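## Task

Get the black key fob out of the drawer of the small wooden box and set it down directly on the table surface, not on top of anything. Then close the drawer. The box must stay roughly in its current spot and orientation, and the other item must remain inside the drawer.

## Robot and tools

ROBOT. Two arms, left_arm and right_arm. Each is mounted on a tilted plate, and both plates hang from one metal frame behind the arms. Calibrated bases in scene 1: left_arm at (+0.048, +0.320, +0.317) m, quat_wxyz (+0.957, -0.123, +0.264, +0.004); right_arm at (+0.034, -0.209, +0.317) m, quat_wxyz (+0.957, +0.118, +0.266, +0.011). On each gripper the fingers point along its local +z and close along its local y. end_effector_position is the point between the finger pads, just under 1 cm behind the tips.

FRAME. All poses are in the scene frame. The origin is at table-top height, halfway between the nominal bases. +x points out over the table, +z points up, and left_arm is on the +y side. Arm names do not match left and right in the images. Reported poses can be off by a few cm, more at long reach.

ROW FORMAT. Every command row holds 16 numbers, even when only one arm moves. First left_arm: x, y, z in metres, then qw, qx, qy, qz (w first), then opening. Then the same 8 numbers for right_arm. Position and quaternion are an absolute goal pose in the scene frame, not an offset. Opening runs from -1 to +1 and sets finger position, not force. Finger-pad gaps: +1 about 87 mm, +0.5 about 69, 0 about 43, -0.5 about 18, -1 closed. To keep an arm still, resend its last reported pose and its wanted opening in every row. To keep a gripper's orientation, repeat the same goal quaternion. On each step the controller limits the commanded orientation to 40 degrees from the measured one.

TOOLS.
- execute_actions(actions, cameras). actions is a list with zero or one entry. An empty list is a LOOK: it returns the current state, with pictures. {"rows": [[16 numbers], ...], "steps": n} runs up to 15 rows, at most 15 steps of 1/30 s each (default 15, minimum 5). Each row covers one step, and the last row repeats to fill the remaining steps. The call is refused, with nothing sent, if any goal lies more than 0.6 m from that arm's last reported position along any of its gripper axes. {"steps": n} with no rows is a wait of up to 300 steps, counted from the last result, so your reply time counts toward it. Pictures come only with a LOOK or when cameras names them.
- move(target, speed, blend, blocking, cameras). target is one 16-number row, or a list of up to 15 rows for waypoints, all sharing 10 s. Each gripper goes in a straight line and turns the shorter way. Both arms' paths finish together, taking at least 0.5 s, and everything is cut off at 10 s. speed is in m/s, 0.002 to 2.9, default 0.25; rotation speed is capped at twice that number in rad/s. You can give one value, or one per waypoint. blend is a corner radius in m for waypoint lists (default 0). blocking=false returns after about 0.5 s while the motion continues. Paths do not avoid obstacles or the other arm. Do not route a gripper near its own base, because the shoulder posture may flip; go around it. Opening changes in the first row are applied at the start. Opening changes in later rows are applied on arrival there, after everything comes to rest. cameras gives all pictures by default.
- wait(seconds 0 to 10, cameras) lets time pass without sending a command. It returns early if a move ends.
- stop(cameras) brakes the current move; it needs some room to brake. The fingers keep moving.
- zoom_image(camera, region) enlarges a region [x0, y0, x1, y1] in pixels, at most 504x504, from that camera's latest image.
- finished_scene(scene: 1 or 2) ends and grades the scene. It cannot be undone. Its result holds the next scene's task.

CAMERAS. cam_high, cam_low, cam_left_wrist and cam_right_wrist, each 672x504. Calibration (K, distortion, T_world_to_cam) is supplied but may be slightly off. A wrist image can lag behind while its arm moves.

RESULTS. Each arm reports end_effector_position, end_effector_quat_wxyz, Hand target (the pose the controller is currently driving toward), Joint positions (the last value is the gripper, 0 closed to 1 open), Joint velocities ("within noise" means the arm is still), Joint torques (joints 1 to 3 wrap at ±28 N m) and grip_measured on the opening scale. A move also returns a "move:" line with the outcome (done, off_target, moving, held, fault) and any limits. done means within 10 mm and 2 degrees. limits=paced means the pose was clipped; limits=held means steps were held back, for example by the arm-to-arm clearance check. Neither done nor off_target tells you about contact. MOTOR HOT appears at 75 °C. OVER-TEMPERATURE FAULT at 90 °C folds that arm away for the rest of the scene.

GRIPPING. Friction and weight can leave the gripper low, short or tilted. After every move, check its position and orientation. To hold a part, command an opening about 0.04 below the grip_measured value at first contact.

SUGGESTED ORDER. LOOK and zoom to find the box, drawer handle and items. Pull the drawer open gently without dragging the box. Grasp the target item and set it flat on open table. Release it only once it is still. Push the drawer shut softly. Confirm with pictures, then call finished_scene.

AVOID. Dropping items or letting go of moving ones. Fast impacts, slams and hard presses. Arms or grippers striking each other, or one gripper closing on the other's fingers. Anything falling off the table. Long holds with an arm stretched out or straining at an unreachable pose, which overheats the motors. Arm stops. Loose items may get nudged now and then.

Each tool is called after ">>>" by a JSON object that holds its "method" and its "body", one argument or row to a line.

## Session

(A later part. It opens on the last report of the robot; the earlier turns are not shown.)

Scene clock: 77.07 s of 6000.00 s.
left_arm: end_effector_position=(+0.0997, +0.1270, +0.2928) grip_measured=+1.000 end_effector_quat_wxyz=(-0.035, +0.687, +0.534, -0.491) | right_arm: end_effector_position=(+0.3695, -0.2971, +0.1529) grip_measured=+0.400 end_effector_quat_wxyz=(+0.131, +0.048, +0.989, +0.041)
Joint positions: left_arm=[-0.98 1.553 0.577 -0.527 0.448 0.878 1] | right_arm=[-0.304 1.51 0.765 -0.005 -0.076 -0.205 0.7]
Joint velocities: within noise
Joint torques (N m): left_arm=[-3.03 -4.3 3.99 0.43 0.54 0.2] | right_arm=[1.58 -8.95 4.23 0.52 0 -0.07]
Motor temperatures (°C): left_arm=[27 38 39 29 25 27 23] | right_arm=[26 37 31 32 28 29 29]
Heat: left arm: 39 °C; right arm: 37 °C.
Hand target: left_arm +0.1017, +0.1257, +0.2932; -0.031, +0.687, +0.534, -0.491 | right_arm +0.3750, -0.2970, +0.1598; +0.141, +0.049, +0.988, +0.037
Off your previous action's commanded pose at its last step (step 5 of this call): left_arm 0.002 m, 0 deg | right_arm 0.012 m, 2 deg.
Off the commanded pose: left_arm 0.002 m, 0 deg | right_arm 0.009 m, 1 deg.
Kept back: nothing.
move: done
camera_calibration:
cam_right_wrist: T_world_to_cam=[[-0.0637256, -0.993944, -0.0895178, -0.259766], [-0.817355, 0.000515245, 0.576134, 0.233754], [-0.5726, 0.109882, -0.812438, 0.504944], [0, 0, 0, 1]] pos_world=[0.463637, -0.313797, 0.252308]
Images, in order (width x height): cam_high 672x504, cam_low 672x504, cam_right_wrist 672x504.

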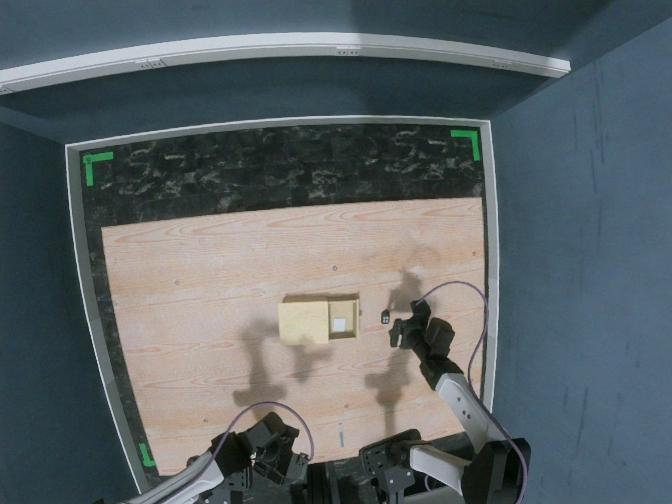

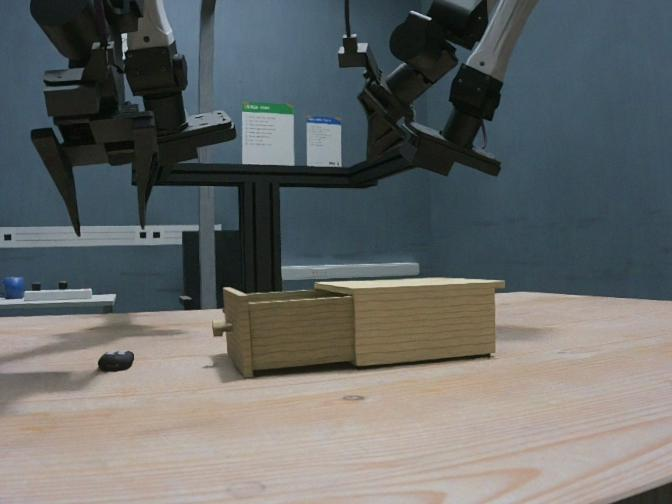

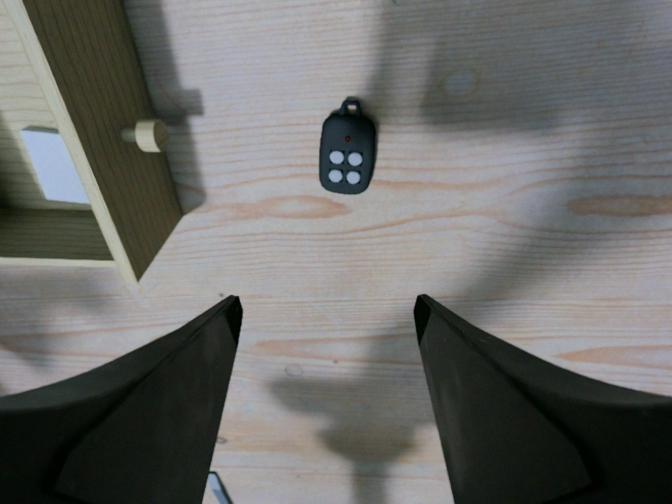

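>>> {"method": "move", "body": {
  "target": [
    [0.1017,0.1257,0.2933,-0.031,0.687,0.534,-0.491,1,0.415,-0.232,0.12,0.1435,0.0610,0.9801,0.1231,-1],
    [0.1017,0.1257,0.2933,-0.031,0.687,0.534,-0.491,1,0.415,-0.232,0.036,0.1435,0.0610,0.9801,0.1231,-1]
  ],
  "speed": [0.25,0.12],
  "cameras": ["cam_low","cam_right_wrist"]
}}

>>> {"method": "zoom_image", "body": {
  "camera": "cam_low",
  "region": [80, 240, 360, 400]
}}

Scene clock: 80.30 s of 6000.00 s.
left_arm: end_effector_position=(+0.0997, +0.1270, +0.2928) grip_measured=+1.000 end_effector_quat_wxyz=(-0.035, +0.687, +0.534, -0.491) | right_arm: end_effector_position=(+0.4096, -0.2292, +0.0402) grip_measured=-0.973 end_effector_quat_wxyz=(+0.134, +0.060, +0.982, +0.122)
Joint positions: left_arm=[-0.98 1.553 0.577 -0.527 0.448 0.878 1] | right_arm=[-0.196 2.038 0.999 0.275 -0.155 -0.086 0.013]
Joint velocities: within noise
Joint torques (N m): left_arm=[-3.07 -4.33 4.03 0.44 0.53 0.21] | right_arm=[0.94 -7.01 3.56 0.82 -0.28 -0.19]
Motor temperatures (°C): left_arm=[27 38 39 29 25 27 23] | right_arm=[26 37 31 32 28 29 29]
Heat: left arm: 39 °C; right arm: 37 °C.
Hand target: left_arm +0.1017, +0.1257, +0.2932; -0.031, +0.687, +0.534, -0.491 | right_arm +0.4148, -0.2320, +0.0362; +0.143, +0.061, +0.980, +0.123
Off the commanded pose: left_arm 0.002 m, 0 deg | right_arm 0.007 m, 1 deg.
Kept back: nothing.
move: done
camera_calibration:
cam_right_wrist: T_world_to_cam=[[-0.065218, -0.965419, -0.252414, -0.186171], [-0.825423, -0.0899489, 0.557303, 0.314792], [-0.560735, 0.244694, -0.791012, 0.454015], [0, 0, 0, 1]] pos_world=[0.502277, -0.262512, 0.136705]
Images, in order (width x height): cam_low 672x504, cam_right_wrist 672x504.

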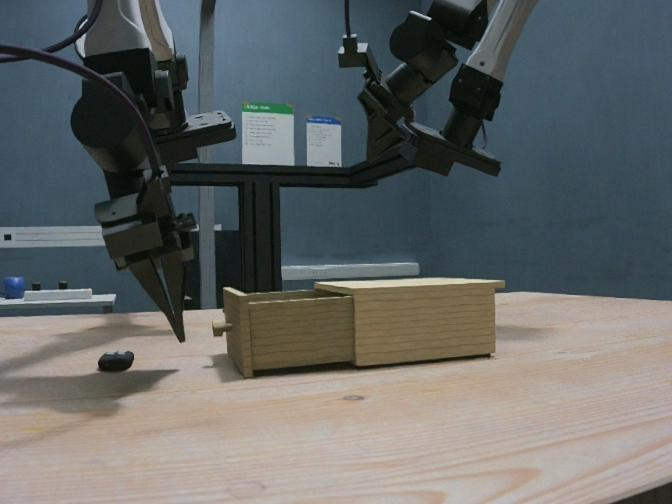

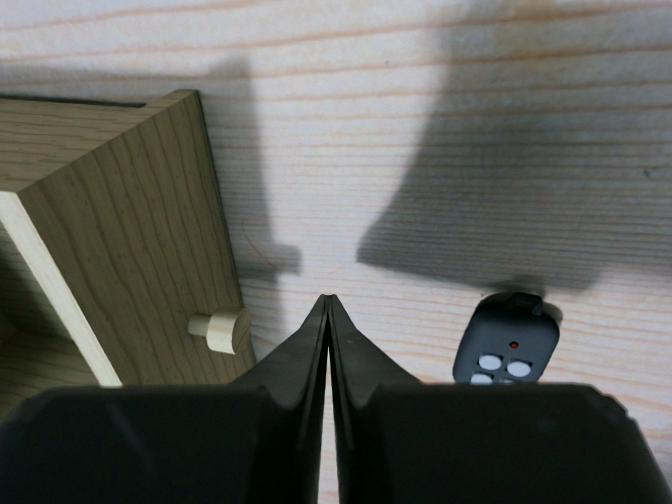

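Scaled by 1.800 from the camera's 672x504 image, which has a finer 960x720 frame.

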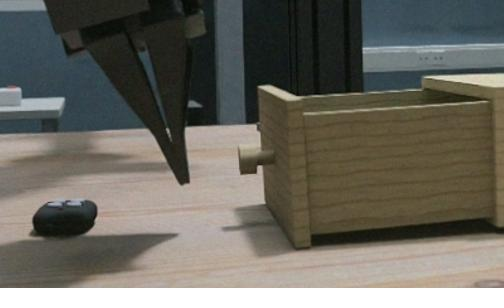

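>>> {"method": "move", "body": {
  "target": [0.1017,0.1257,0.2933,-0.031,0.687,0.534,-0.491,1,0.413,-0.165,0.036,0.1435,0.0610,0.9801,0.1231,-1],
  "speed": 0.08,
  "cameras": ["cam_low","cam_right_wrist"]
}}

>>> {"method": "zoom_image", "body": {
  "camera": "cam_low",
  "region": [180, 240, 520, 400]
}}

Scene clock: 81.93 s of 6000.00 s.
left_arm: end_effector_position=(+0.0997, +0.1270, +0.2928) grip_measured=+1.000 end_effector_quat_wxyz=(-0.035, +0.687, +0.534, -0.491) | right_arm: end_effector_position=(+0.4193, -0.1827, +0.0403) grip_measured=-0.973 end_effector_quat_wxyz=(+0.149, +0.061, +0.981, +0.105)
Joint positions: left_arm=[-0.98 1.553 0.577 -0.527 0.448 0.878 1] | right_arm=[-0.055 2.066 0.985 0.359 -0.021 0.007 0.013]
Joint velocities: within noise
Joint torques (N m): left_arm=[-3.06 -4.34 4.05 0.43 0.53 0.22] | right_arm=[5.12 -6.34 1.66 0.85 -0.32 0.06]
Motor temperatures (°C): left_arm=[27 38 39 29 25 27 23] | right_arm=[26 37 31 31 28 29 29]
Heat: left arm: 39 °C; right arm: 37 °C.
Hand target: left_arm +0.1017, +0.1257, +0.2932; -0.031, +0.687, +0.534, -0.491 | right_arm +0.4126, -0.1655, +0.0366; +0.143, +0.061, +0.980, +0.123
Off the commanded pose: left_arm 0.002 m, 0 deg | right_arm 0.019 m, 2 deg.
Kept back: nothing.
move: off_target (right_arm)
camera_calibration:
cam_right_wrist: T_world_to_cam=[[-0.0687116, -0.97284, -0.221045, -0.141842], [-0.841487, -0.0625013, 0.53665, 0.339485], [-0.53589, 0.22288, -0.814338, 0.43467], [0, 0, 0, 1]] pos_world=[0.508861, -0.213651, 0.14043]
Images, in order (width x height): cam_low 672x504, cam_right_wrist 672x504.

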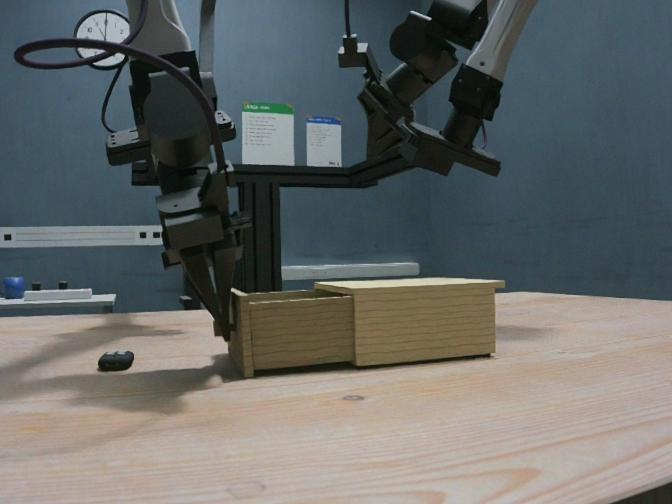

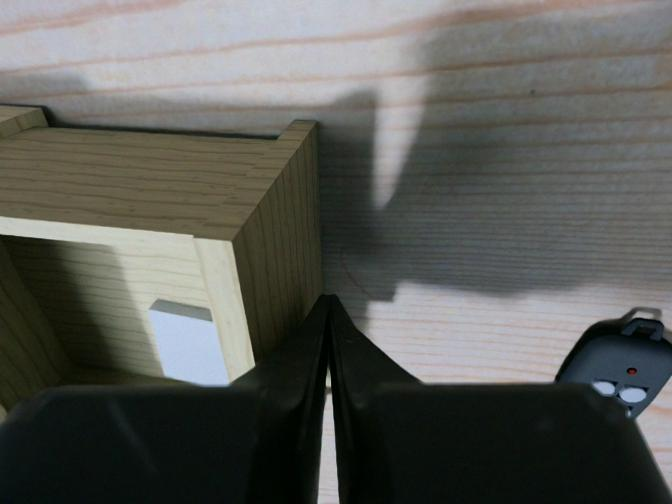

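Scaled by 1.482 from the camera's 672x504 image, which has a finer 960x720 frame.

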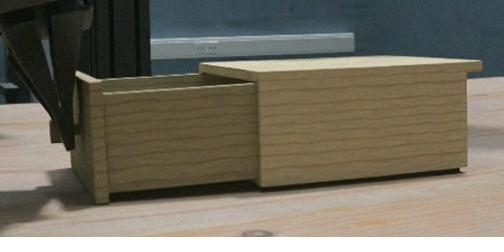

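>>> {"method": "move", "body": {
  "target": [0.1017,0.1257,0.2933,-0.031,0.687,0.534,-0.491,1,0.413,-0.135,0.036,0.1435,0.0610,0.9801,0.1231,-1],
  "speed": 0.06,
  "cameras": ["cam_low","cam_right_wrist"]
}}

>>> {"method": "zoom_image", "body": {
  "camera": "cam_low",
  "region": [180, 240, 520, 400]
}}

Scene clock: 83.07 s of 6000.00 s.
left_arm: end_effector_position=(+0.0997, +0.1270, +0.2928) grip_measured=+1.000 end_effector_quat_wxyz=(-0.035, +0.687, +0.534, -0.491) | right_arm: end_effector_position=(+0.4208, -0.1561, +0.0408) grip_measured=-0.974 end_effector_quat_wxyz=(+0.155, +0.061, +0.981, +0.099)
Joint positions: left_arm=[-0.98 1.553 0.577 -0.527 0.448 0.878 1] | right_arm=[0.022 2.088 0.984 0.393 0.049 0.054 0.013]
Joint velocities: within noise
Joint torques (N m): left_arm=[-3.04 -4.34 4.05 0.44 0.53 0.22] | right_arm=[5.83 -5.89 2.44 0.75 -0.35 0.08]
Motor temperatures (°C): left_arm=[27 38 39 29 25 27 23] | right_arm=[26 37 31 31 28 29 29]
Heat: left arm: 39 °C; right arm: 37 °C.
Hand target: left_arm +0.1017, +0.1257, +0.2932; -0.031, +0.687, +0.534, -0.491 | right_arm +0.4123, -0.1357, +0.0368; +0.143, +0.061, +0.980, +0.123
Off the commanded pose: left_arm 0.002 m, 0 deg | right_arm 0.023 m, 3 deg.
Kept back: nothing.
move: off_target (right_arm)
camera_calibration:
cam_right_wrist: T_world_to_cam=[[-0.0694102, -0.975334, -0.209535, -0.11632], [-0.847261, -0.0532443, 0.528501, 0.346409], [-0.526622, 0.214215, -0.822668, 0.425101], [0, 0, 0, 1]] pos_world=[0.509292, -0.186069, 0.142266]
Images, in order (width x height): cam_low 672x504, cam_right_wrist 672x504.

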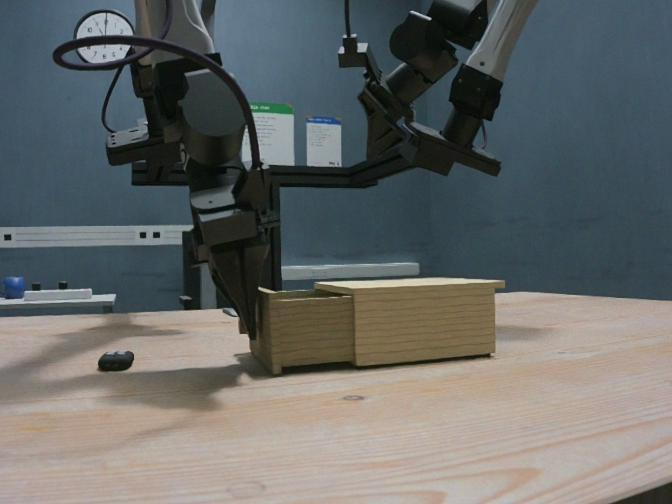

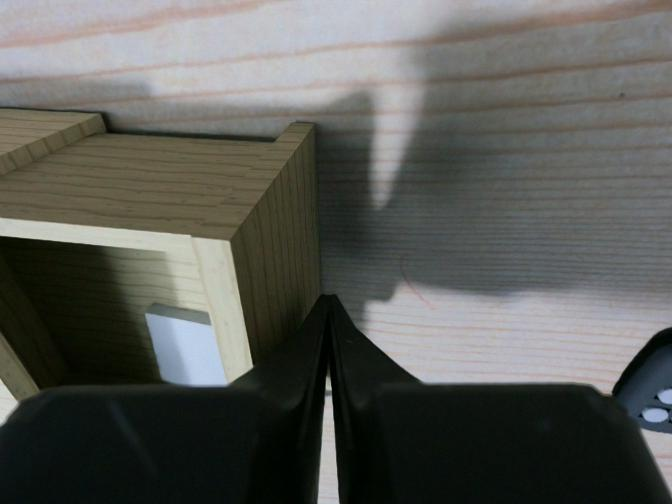

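Scaled by 1.482 from the camera's 672x504 image, which has a finer 960x720 frame.

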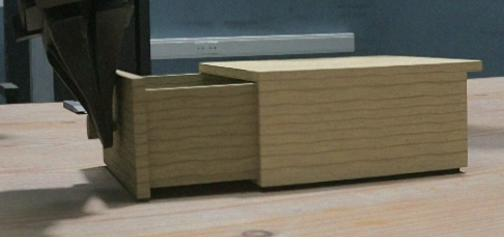

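>>> {"method": "move", "body": {
  "target": [0.1017,0.1257,0.2933,-0.031,0.687,0.534,-0.491,1,0.416,-0.082,0.036,0.1435,0.0610,0.9801,0.1231,-1],
  "speed": 0.06,
  "cameras": ["cam_low","cam_right_wrist"]
}}

>>> {"method": "zoom_image", "body": {
  "camera": "cam_low",
  "region": [180, 240, 520, 400]
}}

Scene clock: 84.50 s of 6000.00 s.
left_arm: end_effector_position=(+0.0997, +0.1270, +0.2928) grip_measured=+1.000 end_effector_quat_wxyz=(-0.035, +0.687, +0.534, -0.491) | right_arm: end_effector_position=(+0.4251, -0.1107, +0.0394) grip_measured=-0.974 end_effector_quat_wxyz=(+0.158, +0.063, +0.981, +0.089)
Joint positions: left_arm=[-0.98 1.553 0.577 -0.527 0.448 0.878 1] | right_arm=[0.146 2.146 1.033 0.398 0.163 0.135 0.013]
Joint velocities: within noise
Joint torques (N m): left_arm=[-3.04 -4.34 4.04 0.43 0.53 0.2] | right_arm=[7.61 -5.61 3.48 0.7 -0.5 0.21]
Motor temperatures (°C): left_arm=[27 38 39 29 25 27 23] | right_arm=[26 37 31 31 28 29 29]
Heat: left arm: 39 °C; right arm: 37 °C.
Hand target: left_arm +0.1017, +0.1257, +0.2932; -0.031, +0.687, +0.534, -0.491 | right_arm +0.4150, -0.0832, +0.0373; +0.143, +0.061, +0.980, +0.122
Off the commanded pose: left_arm 0.002 m, 0 deg | right_arm 0.030 m, 4 deg.
Kept back: nothing.
move: off_target (right_arm)
camera_calibration:
cam_right_wrist: T_world_to_cam=[[-0.0762933, -0.978656, -0.190818, -0.0702216], [-0.849635, -0.0363468, 0.526116, 0.356119], [-0.521823, 0.202265, -0.828728, 0.413368], [0, 0, 0, 1]] pos_world=[0.512919, -0.139389, 0.14181]
Images, in order (width x height): cam_low 672x504, cam_right_wrist 672x504.

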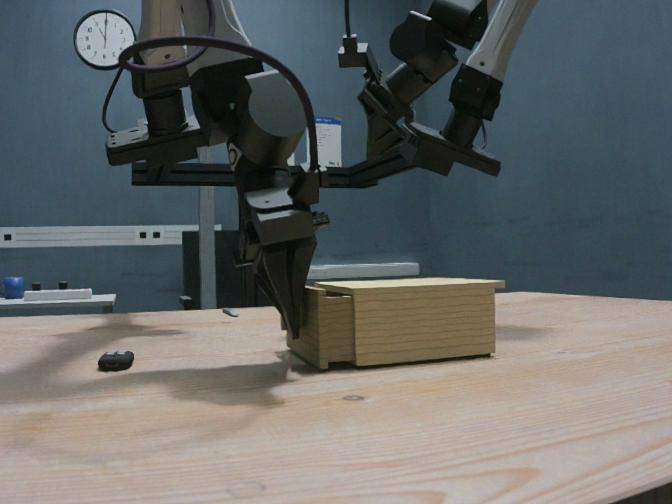

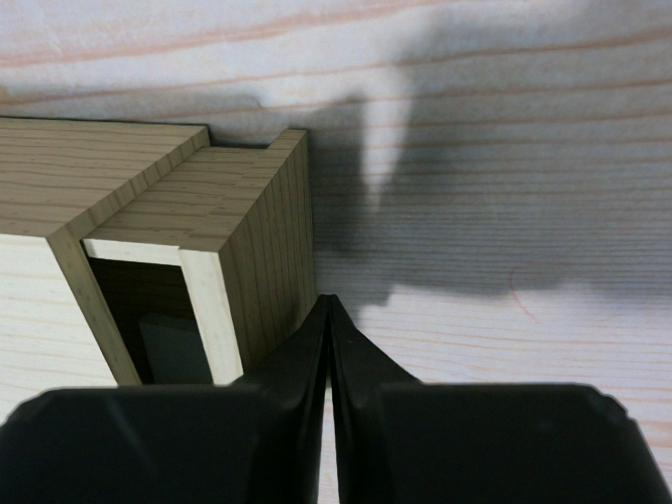

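Scaled by 1.482 from the camera's 672x504 image, which has a finer 960x720 frame.

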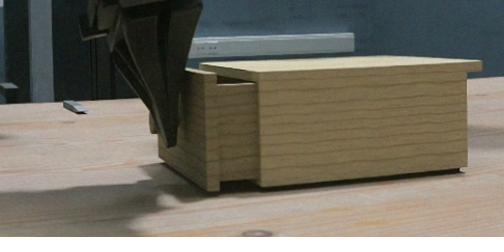

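>>> {"method": "move", "body": {
  "target": [0.1017,0.1257,0.2933,-0.031,0.687,0.534,-0.491,1,0.417,-0.064,0.036,0.1435,0.0610,0.9801,0.1231,-1],
  "speed": 0.05,
  "cameras": ["cam_low","cam_right_wrist"]
}}

>>> {"method": "zoom_image", "body": {
  "camera": "cam_low",
  "region": [260, 240, 520, 400]
}}

Scene clock: 85.57 s of 6000.00 s.
left_arm: end_effector_position=(+0.0997, +0.1270, +0.2928) grip_measured=+1.000 end_effector_quat_wxyz=(-0.035, +0.687, +0.534, -0.491) | right_arm: end_effector_position=(+0.4265, -0.0965, +0.0389) grip_measured=-0.974 end_effector_quat_wxyz=(+0.158, +0.064, +0.982, +0.084)
Joint positions: left_arm=[-0.98 1.553 0.577 -0.527 0.448 0.878 1] | right_arm=[0.185 2.168 1.058 0.391 0.205 0.161 0.013]
Joint velocities: within noise
Joint torques (N m): left_arm=[-3.04 -4.36 4.05 0.43 0.54 0.2] | right_arm=[8.31 -5.71 3.73 0.73 -0.59 0.27]
Motor temperatures (°C): left_arm=[27 38 39 29 25 27 23] | right_arm=[26 37 31 31 28 29 29]
Heat: left arm: 39 °C; right arm: 37 °C.
Hand target: left_arm +0.1017, +0.1257, +0.2932; -0.031, +0.687, +0.534, -0.491 | right_arm +0.4159, -0.0655, +0.0376; +0.143, +0.061, +0.980, +0.122
Off the commanded pose: left_arm 0.002 m, 0 deg | right_arm 0.034 m, 5 deg.
Kept back: nothing.
move: off_target (right_arm)
camera_calibration:
cam_right_wrist: T_world_to_cam=[[-0.0799626, -0.980397, -0.180076, -0.0553486], [-0.849635, -0.0274371, 0.526656, 0.358924], [-0.521273, 0.195112, -0.830786, 0.409953], [0, 0, 0, 1]] pos_world=[0.514226, -0.124403, 0.141586]
Images, in order (width x height): cam_low 672x504, cam_right_wrist 672x504.

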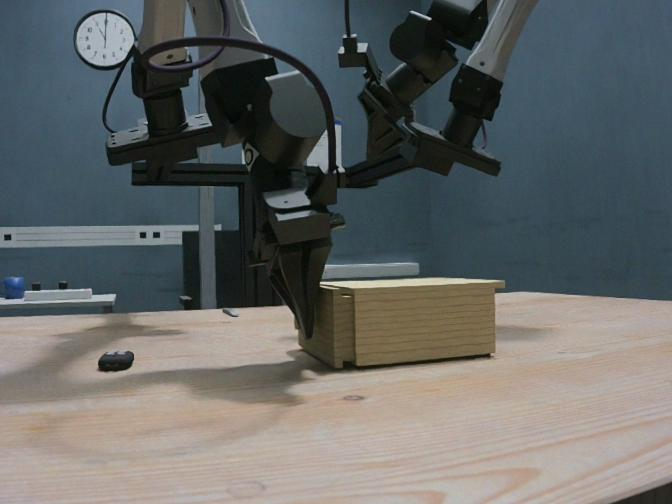

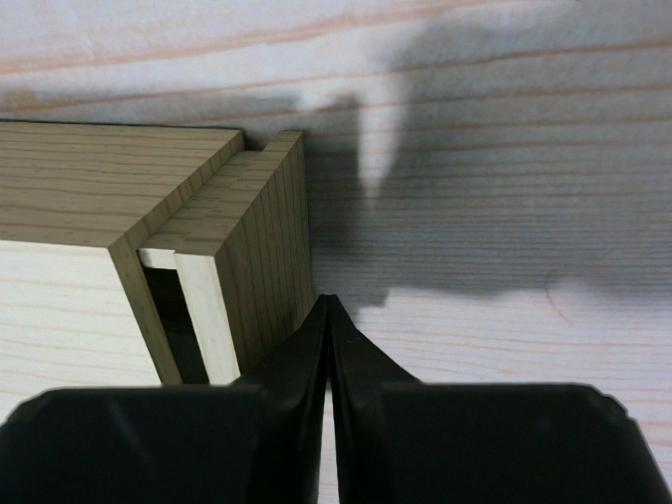

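Scaled by 1.938 from the camera's 672x504 image, which has a finer 960x720 frame.

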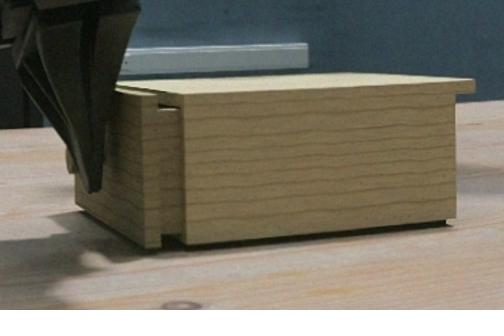

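>>> {"method": "move", "body": {
  "target": [0.1017,0.1257,0.2933,-0.031,0.687,0.534,-0.491,1,0.418,-0.053,0.036,0.1435,0.0610,0.9801,0.1231,-1],
  "speed": 0.05,
  "cameras": ["cam_low","cam_right_wrist"]
}}

>>> {"method": "zoom_image", "body": {
  "camera": "cam_low",
  "region": [260, 240, 520, 400]
}}

Scene clock: 86.50 s of 6000.00 s.
left_arm: end_effector_position=(+0.0997, +0.1270, +0.2928) grip_measured=+1.000 end_effector_quat_wxyz=(-0.035, +0.687, +0.534, -0.491) | right_arm: end_effector_position=(+0.4263, -0.0979, +0.0379) grip_measured=-0.974 end_effector_quat_wxyz=(+0.155, +0.066, +0.983, +0.066)
Joint positions: left_arm=[-0.98 1.553 0.577 -0.527 0.448 0.878 1] | right_arm=[0.197 2.174 1.072 0.372 0.249 0.169 0.013]
Joint velocities: within noise
Joint torques (N m): left_arm=[-3.02 -4.31 4.01 0.44 0.53 0.21] | right_arm=[9.54 -5.26 3.99 0.8 -0.81 0.36]
Motor temperatures (°C): left_arm=[27 38 39 29 25 27 23] | right_arm=[26 37 31 31 28 29 29]
Heat: left arm: 39 °C; right arm: 37 °C.
Hand target: left_arm +0.1017, +0.1257, +0.2932; -0.031, +0.687, +0.534, -0.491 | right_arm +0.4158, -0.0553, +0.0389; +0.142, +0.060, +0.981, +0.122
Off the commanded pose: left_arm 0.002 m, 0 deg | right_arm 0.046 m, 7 deg.
Kept back: nothing.
move: off_target (right_arm)
camera_calibration:
cam_right_wrist: T_world_to_cam=[[-0.0887236, -0.985444, -0.145014, -0.0548982], [-0.845197, -0.00255075, 0.534448, 0.35951], [-0.527038, 0.169984, -0.832668, 0.409335], [0, 0, 0, 1]] pos_world=[0.514722, -0.122762, 0.14074]
Images, in order (width x height): cam_low 672x504, cam_right_wrist 672x504.

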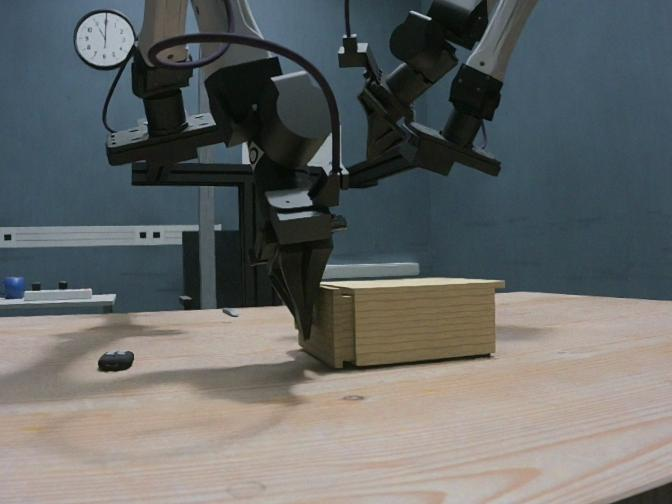

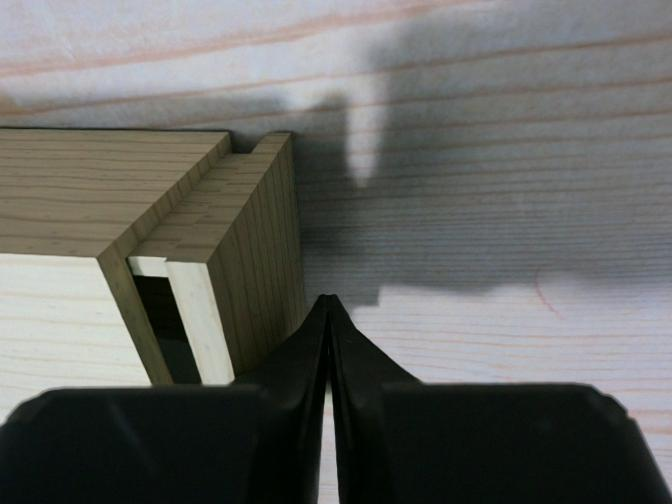

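Scaled by 1.938 from the camera's 672x504 image, which has a finer 960x720 frame.

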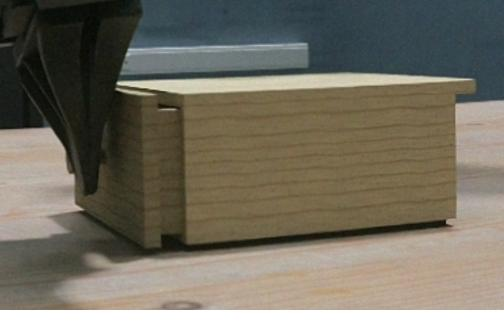

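>>> {"method": "move", "body": {
  "target": [0.1017,0.1257,0.2933,-0.031,0.687,0.534,-0.491,1,0.428,-0.145,0.034,0.1455,0.0777,0.9541,0.2502,-1],
  "speed": 0.15,
  "cameras": ["cam_low","cam_right_wrist"]
}}

>>> {"method": "zoom_image", "body": {
  "camera": "cam_low",
  "region": [220, 240, 520, 400]
}}

Scene clock: 89.63 s of 6000.00 s.
left_arm: end_effector_position=(+0.0997, +0.1270, +0.2928) grip_measured=+1.000 end_effector_quat_wxyz=(-0.035, +0.687, +0.534, -0.491) | right_arm: end_effector_position=(+0.4182, -0.1432, +0.0289) grip_measured=-0.974 end_effector_quat_wxyz=(+0.133, +0.084, +0.956, +0.246)
Joint positions: left_arm=[-0.98 1.553 0.577 -0.527 0.448 0.878 1] | right_arm=[-0.094 2.175 1.057 0.365 -0.325 0.07 0.013]
Joint velocities: within noise
Joint torques (N m): left_arm=[-3.06 -4.34 4.07 0.43 0.53 0.2] | right_arm=[2.47 -9.48 3.07 0.63 -0.36 -0.31]
Motor temperatures (°C): left_arm=[27 38 39 29 25 27 23] | right_arm=[26 37 31 31 28 29 29]
Heat: left arm: 39 °C; right arm: 37 °C.
Hand target: left_arm +0.1017, +0.1257, +0.2932; -0.031, +0.687, +0.534, -0.491 | right_arm +0.4279, -0.1451, +0.0339; +0.146, +0.078, +0.954, +0.250
Off the commanded pose: left_arm 0.002 m, 0 deg | right_arm 0.011 m, 2 deg.
Kept back: nothing.
move: off_target (right_arm)
camera_calibration:
cam_right_wrist: T_world_to_cam=[[-0.0756084, -0.867953, -0.490858, -0.0801914], [-0.836204, -0.212967, 0.505379, 0.324308], [-0.543181, 0.448668, -0.709684, 0.44833], [0, 0, 0, 1]] pos_world=[0.508649, -0.201687, 0.114912]
Images, in order (width x height): cam_low 672x504, cam_right_wrist 672x504.

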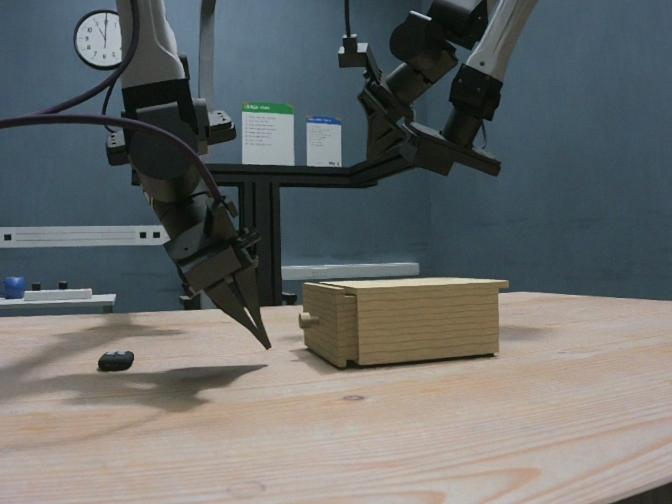

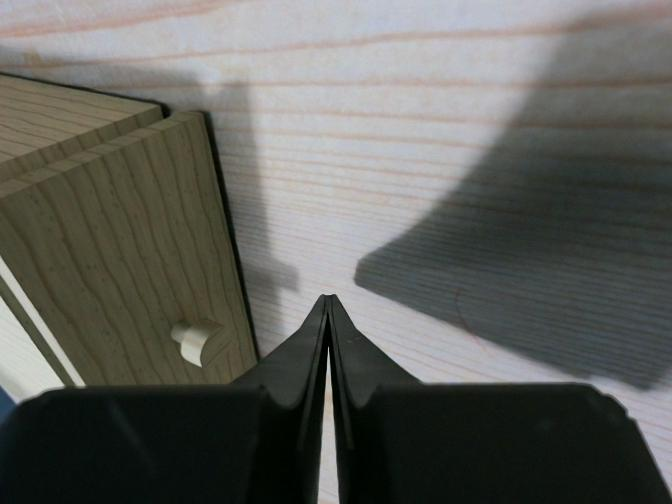

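Scaled by 1.680 from the camera's 672x504 image, which has a finer 960x720 frame.

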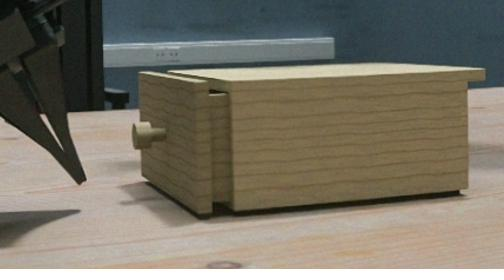

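>>> {"method": "move", "body": {
  "target": [0.1017,0.1257,0.2933,-0.031,0.687,0.534,-0.491,1,0.43,-0.065,0.042,0.1455,0.0777,0.9541,0.2502,-1],
  "speed": 0.06,
  "cameras": ["cam_low","cam_right_wrist"]
}}

>>> {"method": "zoom_image", "body": {
  "camera": "cam_low",
  "region": [220, 240, 520, 400]
}}

Scene clock: 92.57 s of 6000.00 s.
left_arm: end_effector_position=(+0.0997, +0.1270, +0.2928) grip_measured=+1.000 end_effector_quat_wxyz=(-0.035, +0.687, +0.534, -0.491) | right_arm: end_effector_position=(+0.4243, -0.0868, +0.0406) grip_measured=-0.974 end_effector_quat_wxyz=(+0.137, +0.082, +0.961, +0.224)
Joint positions: left_arm=[-0.98 1.553 0.577 -0.527 0.448 0.878 1] | right_arm=[0.077 2.175 1.057 0.396 -0.153 0.174 0.013]
Joint velocities: within noise
Joint torques (N m): left_arm=[-3.04 -4.3 4.03 0.43 0.54 0.21] | right_arm=[6.79 -6.28 4.1 1.07 -0.58 0.05]
Motor temperatures (°C): left_arm=[27 38 39 29 25 27 23] | right_arm=[26 37 31 31 28 29 29]
Heat: left arm: 39 °C; right arm: 37 °C.
Hand target: left_arm +0.1017, +0.1257, +0.2932; -0.031, +0.687, +0.534, -0.491 | right_arm +0.4292, -0.0656, +0.0430; +0.145, +0.077, +0.954, +0.250
Off the commanded pose: left_arm 0.002 m, 0 deg | right_arm 0.023 m, 3 deg.
Kept back: nothing.
move: off_target (right_arm)
camera_calibration:
cam_right_wrist: T_world_to_cam=[[-0.0752607, -0.889983, -0.44974, -0.0289097], [-0.838246, -0.18781, 0.511929, 0.338262], [-0.540074, 0.41552, -0.73189, 0.4314], [0, 0, 0, 1]] pos_world=[0.514358, -0.141456, 0.129569]
Images, in order (width x height): cam_low 672x504, cam_right_wrist 672x504.

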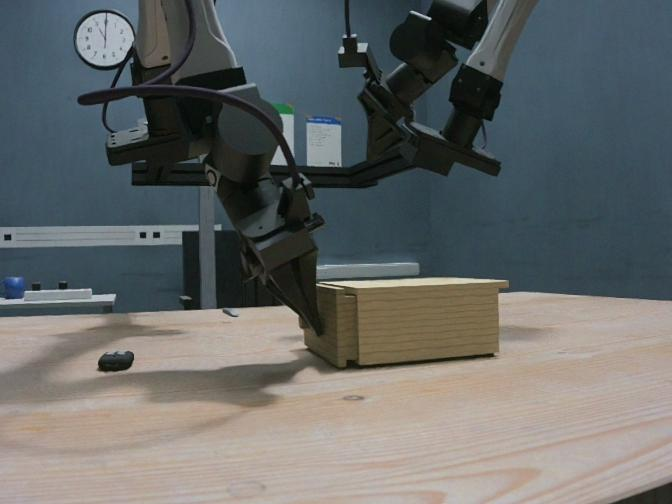

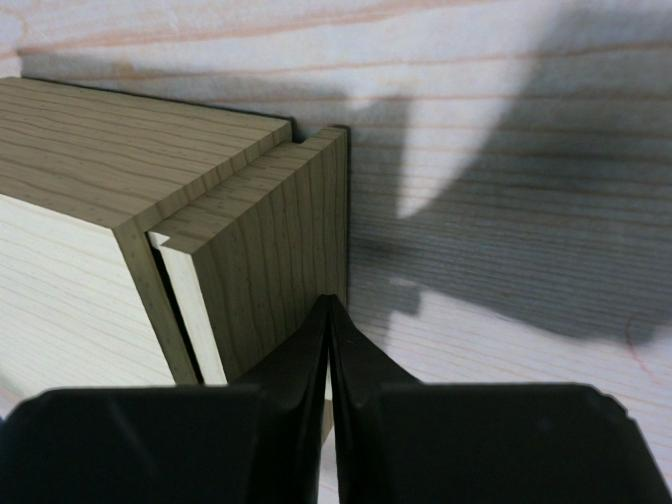

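Scaled by 1.680 from the camera's 672x504 image, which has a finer 960x720 frame.

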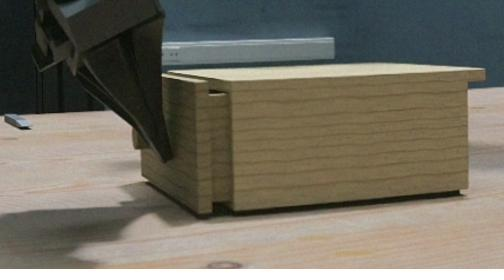

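>>> {"method": "move", "body": {
  "target": [0.1017,0.1257,0.2933,-0.031,0.687,0.534,-0.491,1,0.43,-0.052,0.042,0.1455,0.0777,0.9541,0.2502,-1],
  "speed": 0.05,
  "cameras": ["cam_low","cam_right_wrist"]
}}

>>> {"method": "zoom_image", "body": {
  "camera": "cam_low",
  "region": [220, 240, 520, 400]
}}

Scene clock: 93.73 s of 6000.00 s.
left_arm: end_effector_position=(+0.0997, +0.1270, +0.2928) grip_measured=+1.000 end_effector_quat_wxyz=(-0.035, +0.687, +0.534, -0.491) | right_arm: end_effector_position=(+0.4258, -0.0778, +0.0375) grip_measured=-0.974 end_effector_quat_wxyz=(+0.140, +0.082, +0.964, +0.212)
Joint positions: left_arm=[-0.98 1.553 0.577 -0.527 0.448 0.878 1] | right_arm=[0.108 2.195 1.072 0.406 -0.106 0.192 0.013]
Joint velocities: within noise
Joint torques (N m): left_arm=[-3.06 -4.34 4.03 0.44 0.54 0.21] | right_arm=[7.01 -6.83 3.67 1.02 -0.77 0.07]
Motor temperatures (°C): left_arm=[27 38 39 29 25 27 23] | right_arm=[26 37 31 31 28 29 29]
Heat: left arm: 39 °C; right arm: 37 °C.
Hand target: left_arm +0.1017, +0.1257, +0.2932; -0.031, +0.687, +0.534, -0.491 | right_arm +0.4291, -0.0528, +0.0432; +0.145, +0.077, +0.954, +0.250
Off the commanded pose: left_arm 0.002 m, 0 deg | right_arm 0.026 m, 5 deg.
Kept back: nothing.
move: off_target (right_arm)
camera_calibration:
cam_right_wrist: T_world_to_cam=[[-0.0786945, -0.899862, -0.429017, -0.0221135], [-0.840345, -0.17164, 0.514159, 0.344937], [-0.536308, 0.400984, -0.742688, 0.423916], [0, 0, 0, 1]] pos_world=[0.515476, -0.130678, 0.127998]
Images, in order (width x height): cam_low 672x504, cam_right_wrist 672x504.

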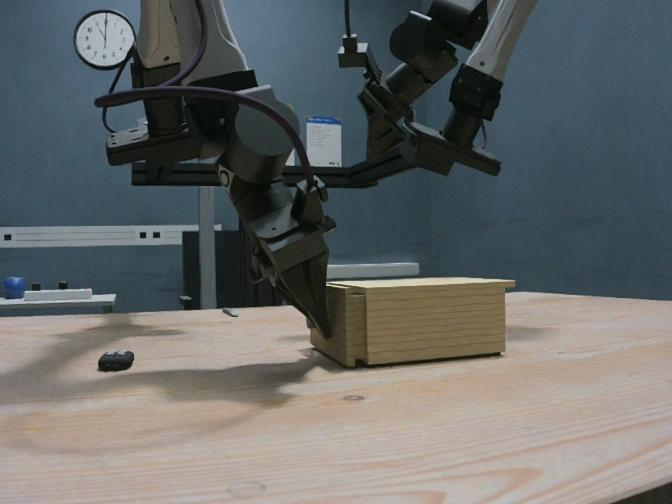

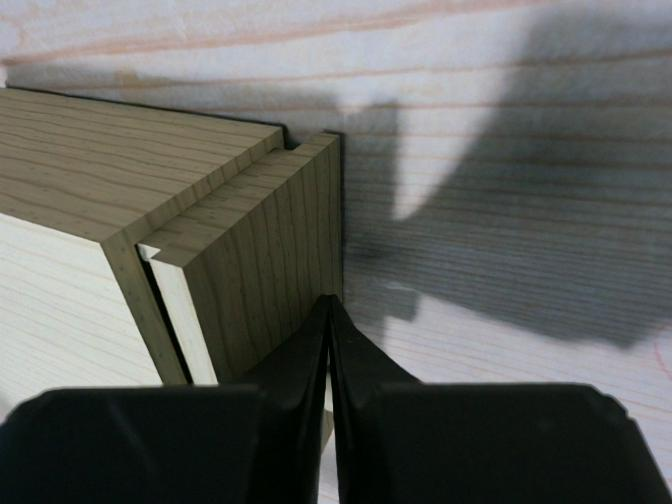

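Scaled by 1.680 from the camera's 672x504 image, which has a finer 960x720 frame.

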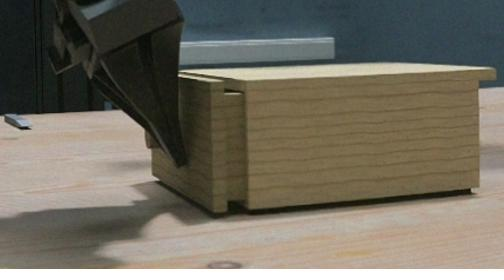

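>>> {"method": "zoom_image", "body": {
  "camera": "cam_right_wrist",
  "region": [0, 60, 400, 400]
}}

>>> {"method": "zoom_image", "body": {
  "camera": "cam_low",
  "region": [300, 260, 520, 380]
}}

Scaled by 1.260 from the camera's 672x504 image, which has a finer 960x720 frame.

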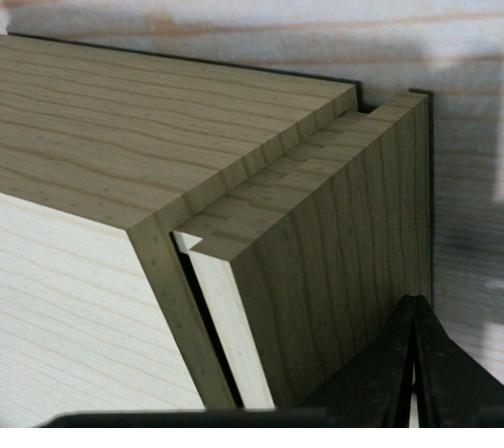

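Scaled by 2.291 from the camera's 672x504 image, which has a finer 960x720 frame.

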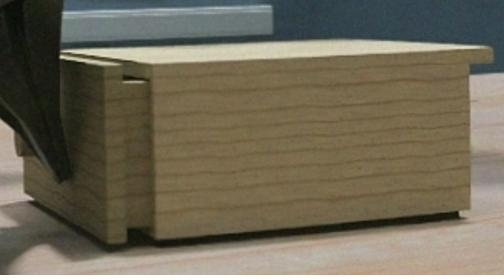

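>>> {"method": "move", "body": {
  "target": [
    [0.25,0.20,0.25,0.1294,0.0184,0.9754,-0.1778,-1,0.43,-0.056,0.042,0.1455,0.0777,0.9541,0.2502,-1],
    [0.435,0.17,0.14,0.1294,0.0184,0.9754,-0.1778,-1,0.43,-0.056,0.042,0.1455,0.0777,0.9541,0.2502,-1]
  ],
  "speed": [0.3,0.25],
  "blend": [0.04,0]
}}

Scene clock: 100.73 s of 6000.00 s.
left_arm: end_effector_position=(+0.4351, +0.1698, +0.1443) grip_measured=-0.993 end_effector_quat_wxyz=(+0.135, +0.014, +0.975, -0.174) | right_arm: end_effector_position=(+0.4259, -0.0777, +0.0375) grip_measured=-0.974 end_effector_quat_wxyz=(+0.140, +0.082, +0.964, +0.213)
Joint positions: left_arm=[-0.327 1.86 1.007 0.073 -0.089 -0.115 0.003] | right_arm=[0.108 2.195 1.072 0.406 -0.106 0.192 0.013]
Joint velocities: within noise
Joint torques (N m): left_arm=[-3.02 -7.72 5.04 1.12 0.3 0.27] | right_arm=[6 -7.1 3.47 1.02 -0.8 0]
Motor temperatures (°C): left_arm=[27 38 39 29 25 27 23] | right_arm=[27 37 31 32 28 29 29]
Heat: left arm: 39 °C; right arm: 37 °C.
Hand target: left_arm +0.4350, +0.1700, +0.1401; +0.130, +0.018, +0.975, -0.178 | right_arm +0.4294, -0.0566, +0.0429; +0.145, +0.077, +0.954, +0.250
Off the commanded pose: left_arm 0.004 m, 1 deg | right_arm 0.023 m, 5 deg.
Kept back: nothing.
move: off_target (right_arm)
camera_calibration:
cam_left_wrist: T_world_to_cam=[[-0.0747254, -0.942985, 0.324337, 0.143836], [-0.831056, 0.23865, 0.502386, 0.273248], [-0.551146, -0.232002, -0.801507, 0.535815], [0, 0, 0, 1]] pos_world=[0.533145, 0.194735, 0.245532]
cam_right_wrist: T_world_to_cam=[[-0.0793858, -0.899707, -0.429215, -0.0218412], [-0.840273, -0.171261, 0.514404, 0.344953], [-0.536321, 0.401494, -0.742403, 0.423919], [0, 0, 0, 1]] pos_world=[0.515477, -0.130775, 0.127899]

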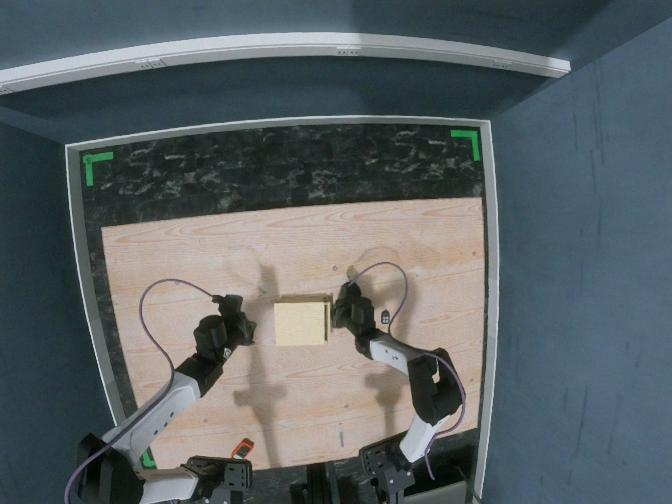

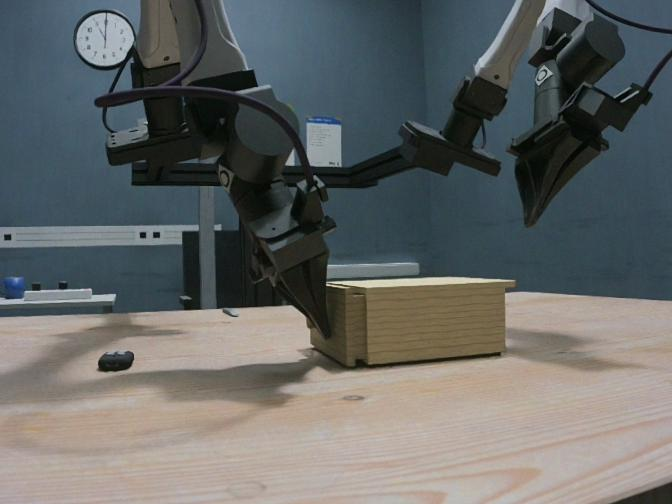

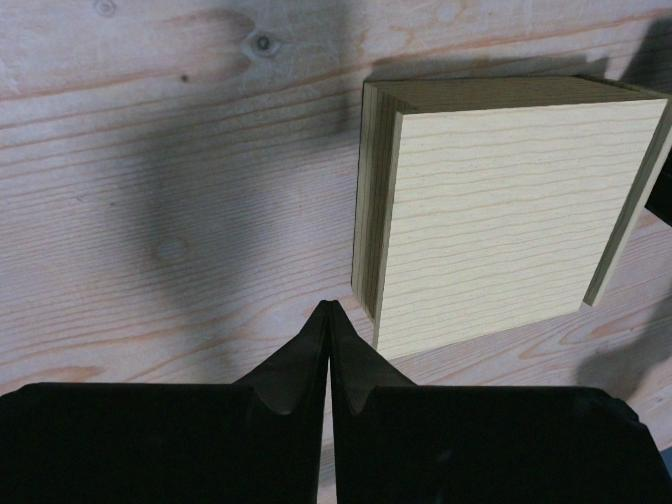

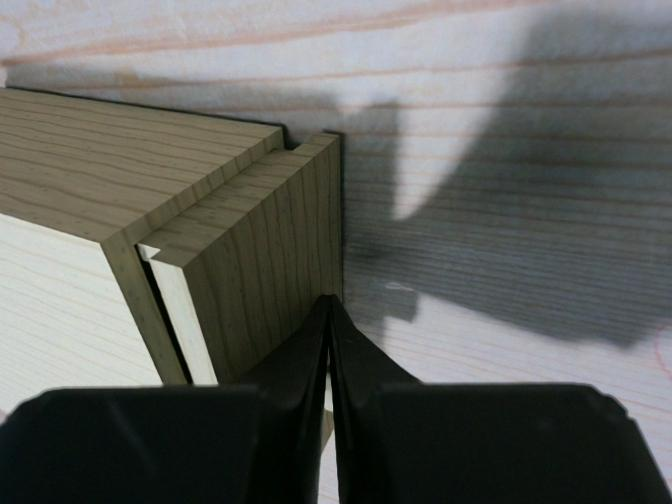

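>>> {"method": "move", "body": {
  "target": [
    [0.428,0.175,0.10,0.1196,-0.0006,0.9454,-0.3033,-1,0.43,-0.056,0.042,0.1455,0.0777,0.9541,0.2502,-1],
    [0.428,0.155,0.038,0.1196,-0.0006,0.9454,-0.3033,-1,0.43,-0.056,0.042,0.1455,0.0777,0.9541,0.2502,-1]
  ],
  "speed": [0.2,0.12],
  "blend": [0.01,0],
  "cameras": ["cam_low","cam_left_wrist"]
}}

>>> {"method": "zoom_image", "body": {
  "camera": "cam_low",
  "region": [300, 220, 600, 400]
}}

Scene clock: 103.47 s of 6000.00 s.
left_arm: end_effector_position=(+0.4245, +0.1548, +0.0413) grip_measured=-0.993 end_effector_quat_wxyz=(+0.113, -0.003, +0.947, -0.299) | right_arm: end_effector_position=(+0.4259, -0.0777, +0.0375) grip_measured=-0.974 end_effector_quat_wxyz=(+0.140, +0.082, +0.964, +0.213)
Joint positions: left_arm=[-0.149 2.253 1.134 0.322 0.288 -0.063 0.003] | right_arm=[0.108 2.195 1.072 0.406 -0.106 0.192 0.013]
Joint velocities: within noise
Joint torques (N m): left_arm=[-3.19 -8.72 2.95 1.26 0.47 0.31] | right_arm=[6.11 -7.16 3.47 0.98 -0.81 0.02]
Motor temperatures (°C): left_arm=[27 39 39 29 25 27 23] | right_arm=[27 37 31 32 28 29 29]
Heat: left arm: 39 °C; right arm: 37 °C.
Hand target: left_arm +0.4278, +0.1550, +0.0381; +0.119, -0.001, +0.945, -0.303 | right_arm +0.4294, -0.0566, +0.0429; +0.145, +0.077, +0.954, +0.250
Off the commanded pose: left_arm 0.005 m, 1 deg | right_arm 0.023 m, 5 deg.
Kept back: nothing.
move: off_target (right_arm)
camera_calibration:
cam_left_wrist: T_world_to_cam=[[-0.0612753, -0.82809, 0.557237, 0.129224], [-0.806085, 0.370292, 0.461639, 0.290505], [-0.588619, -0.420893, -0.6902, 0.484379], [0, 0, 0, 1]] pos_world=[0.527204, 0.203309, 0.128202]
Images, in order (width x height): cam_low 672x504, cam_left_wrist 672x504.

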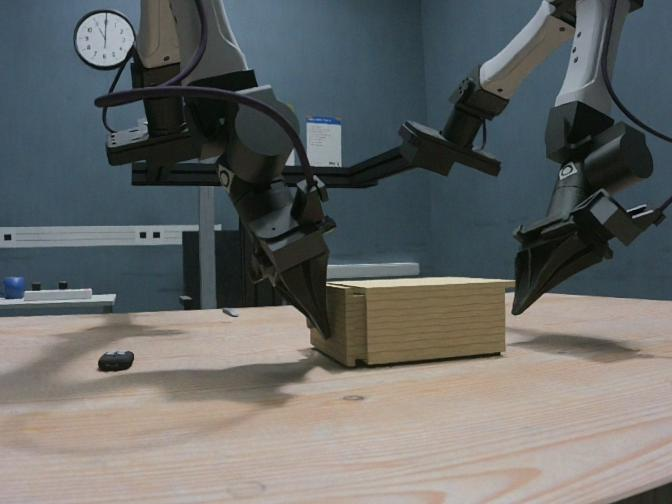

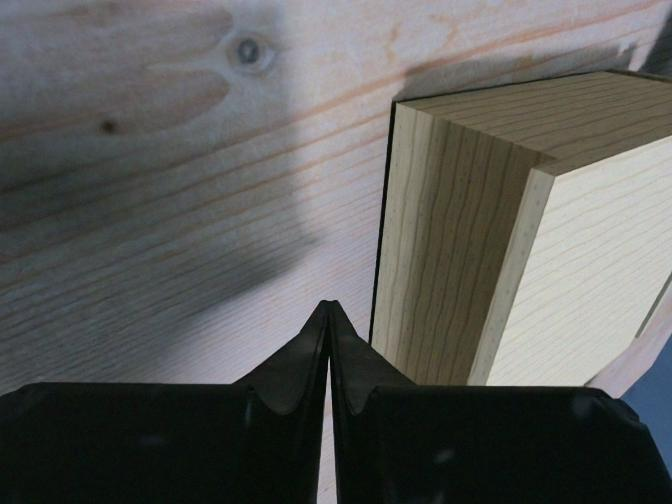

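Scaled by 1.680 from the camera's 672x504 image, which has a finer 960x720 frame.

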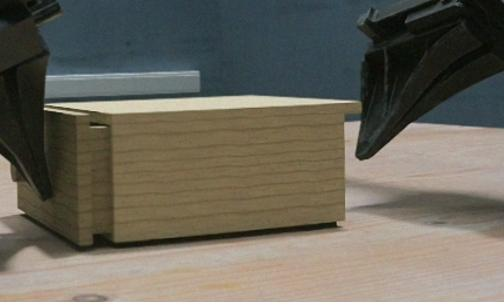

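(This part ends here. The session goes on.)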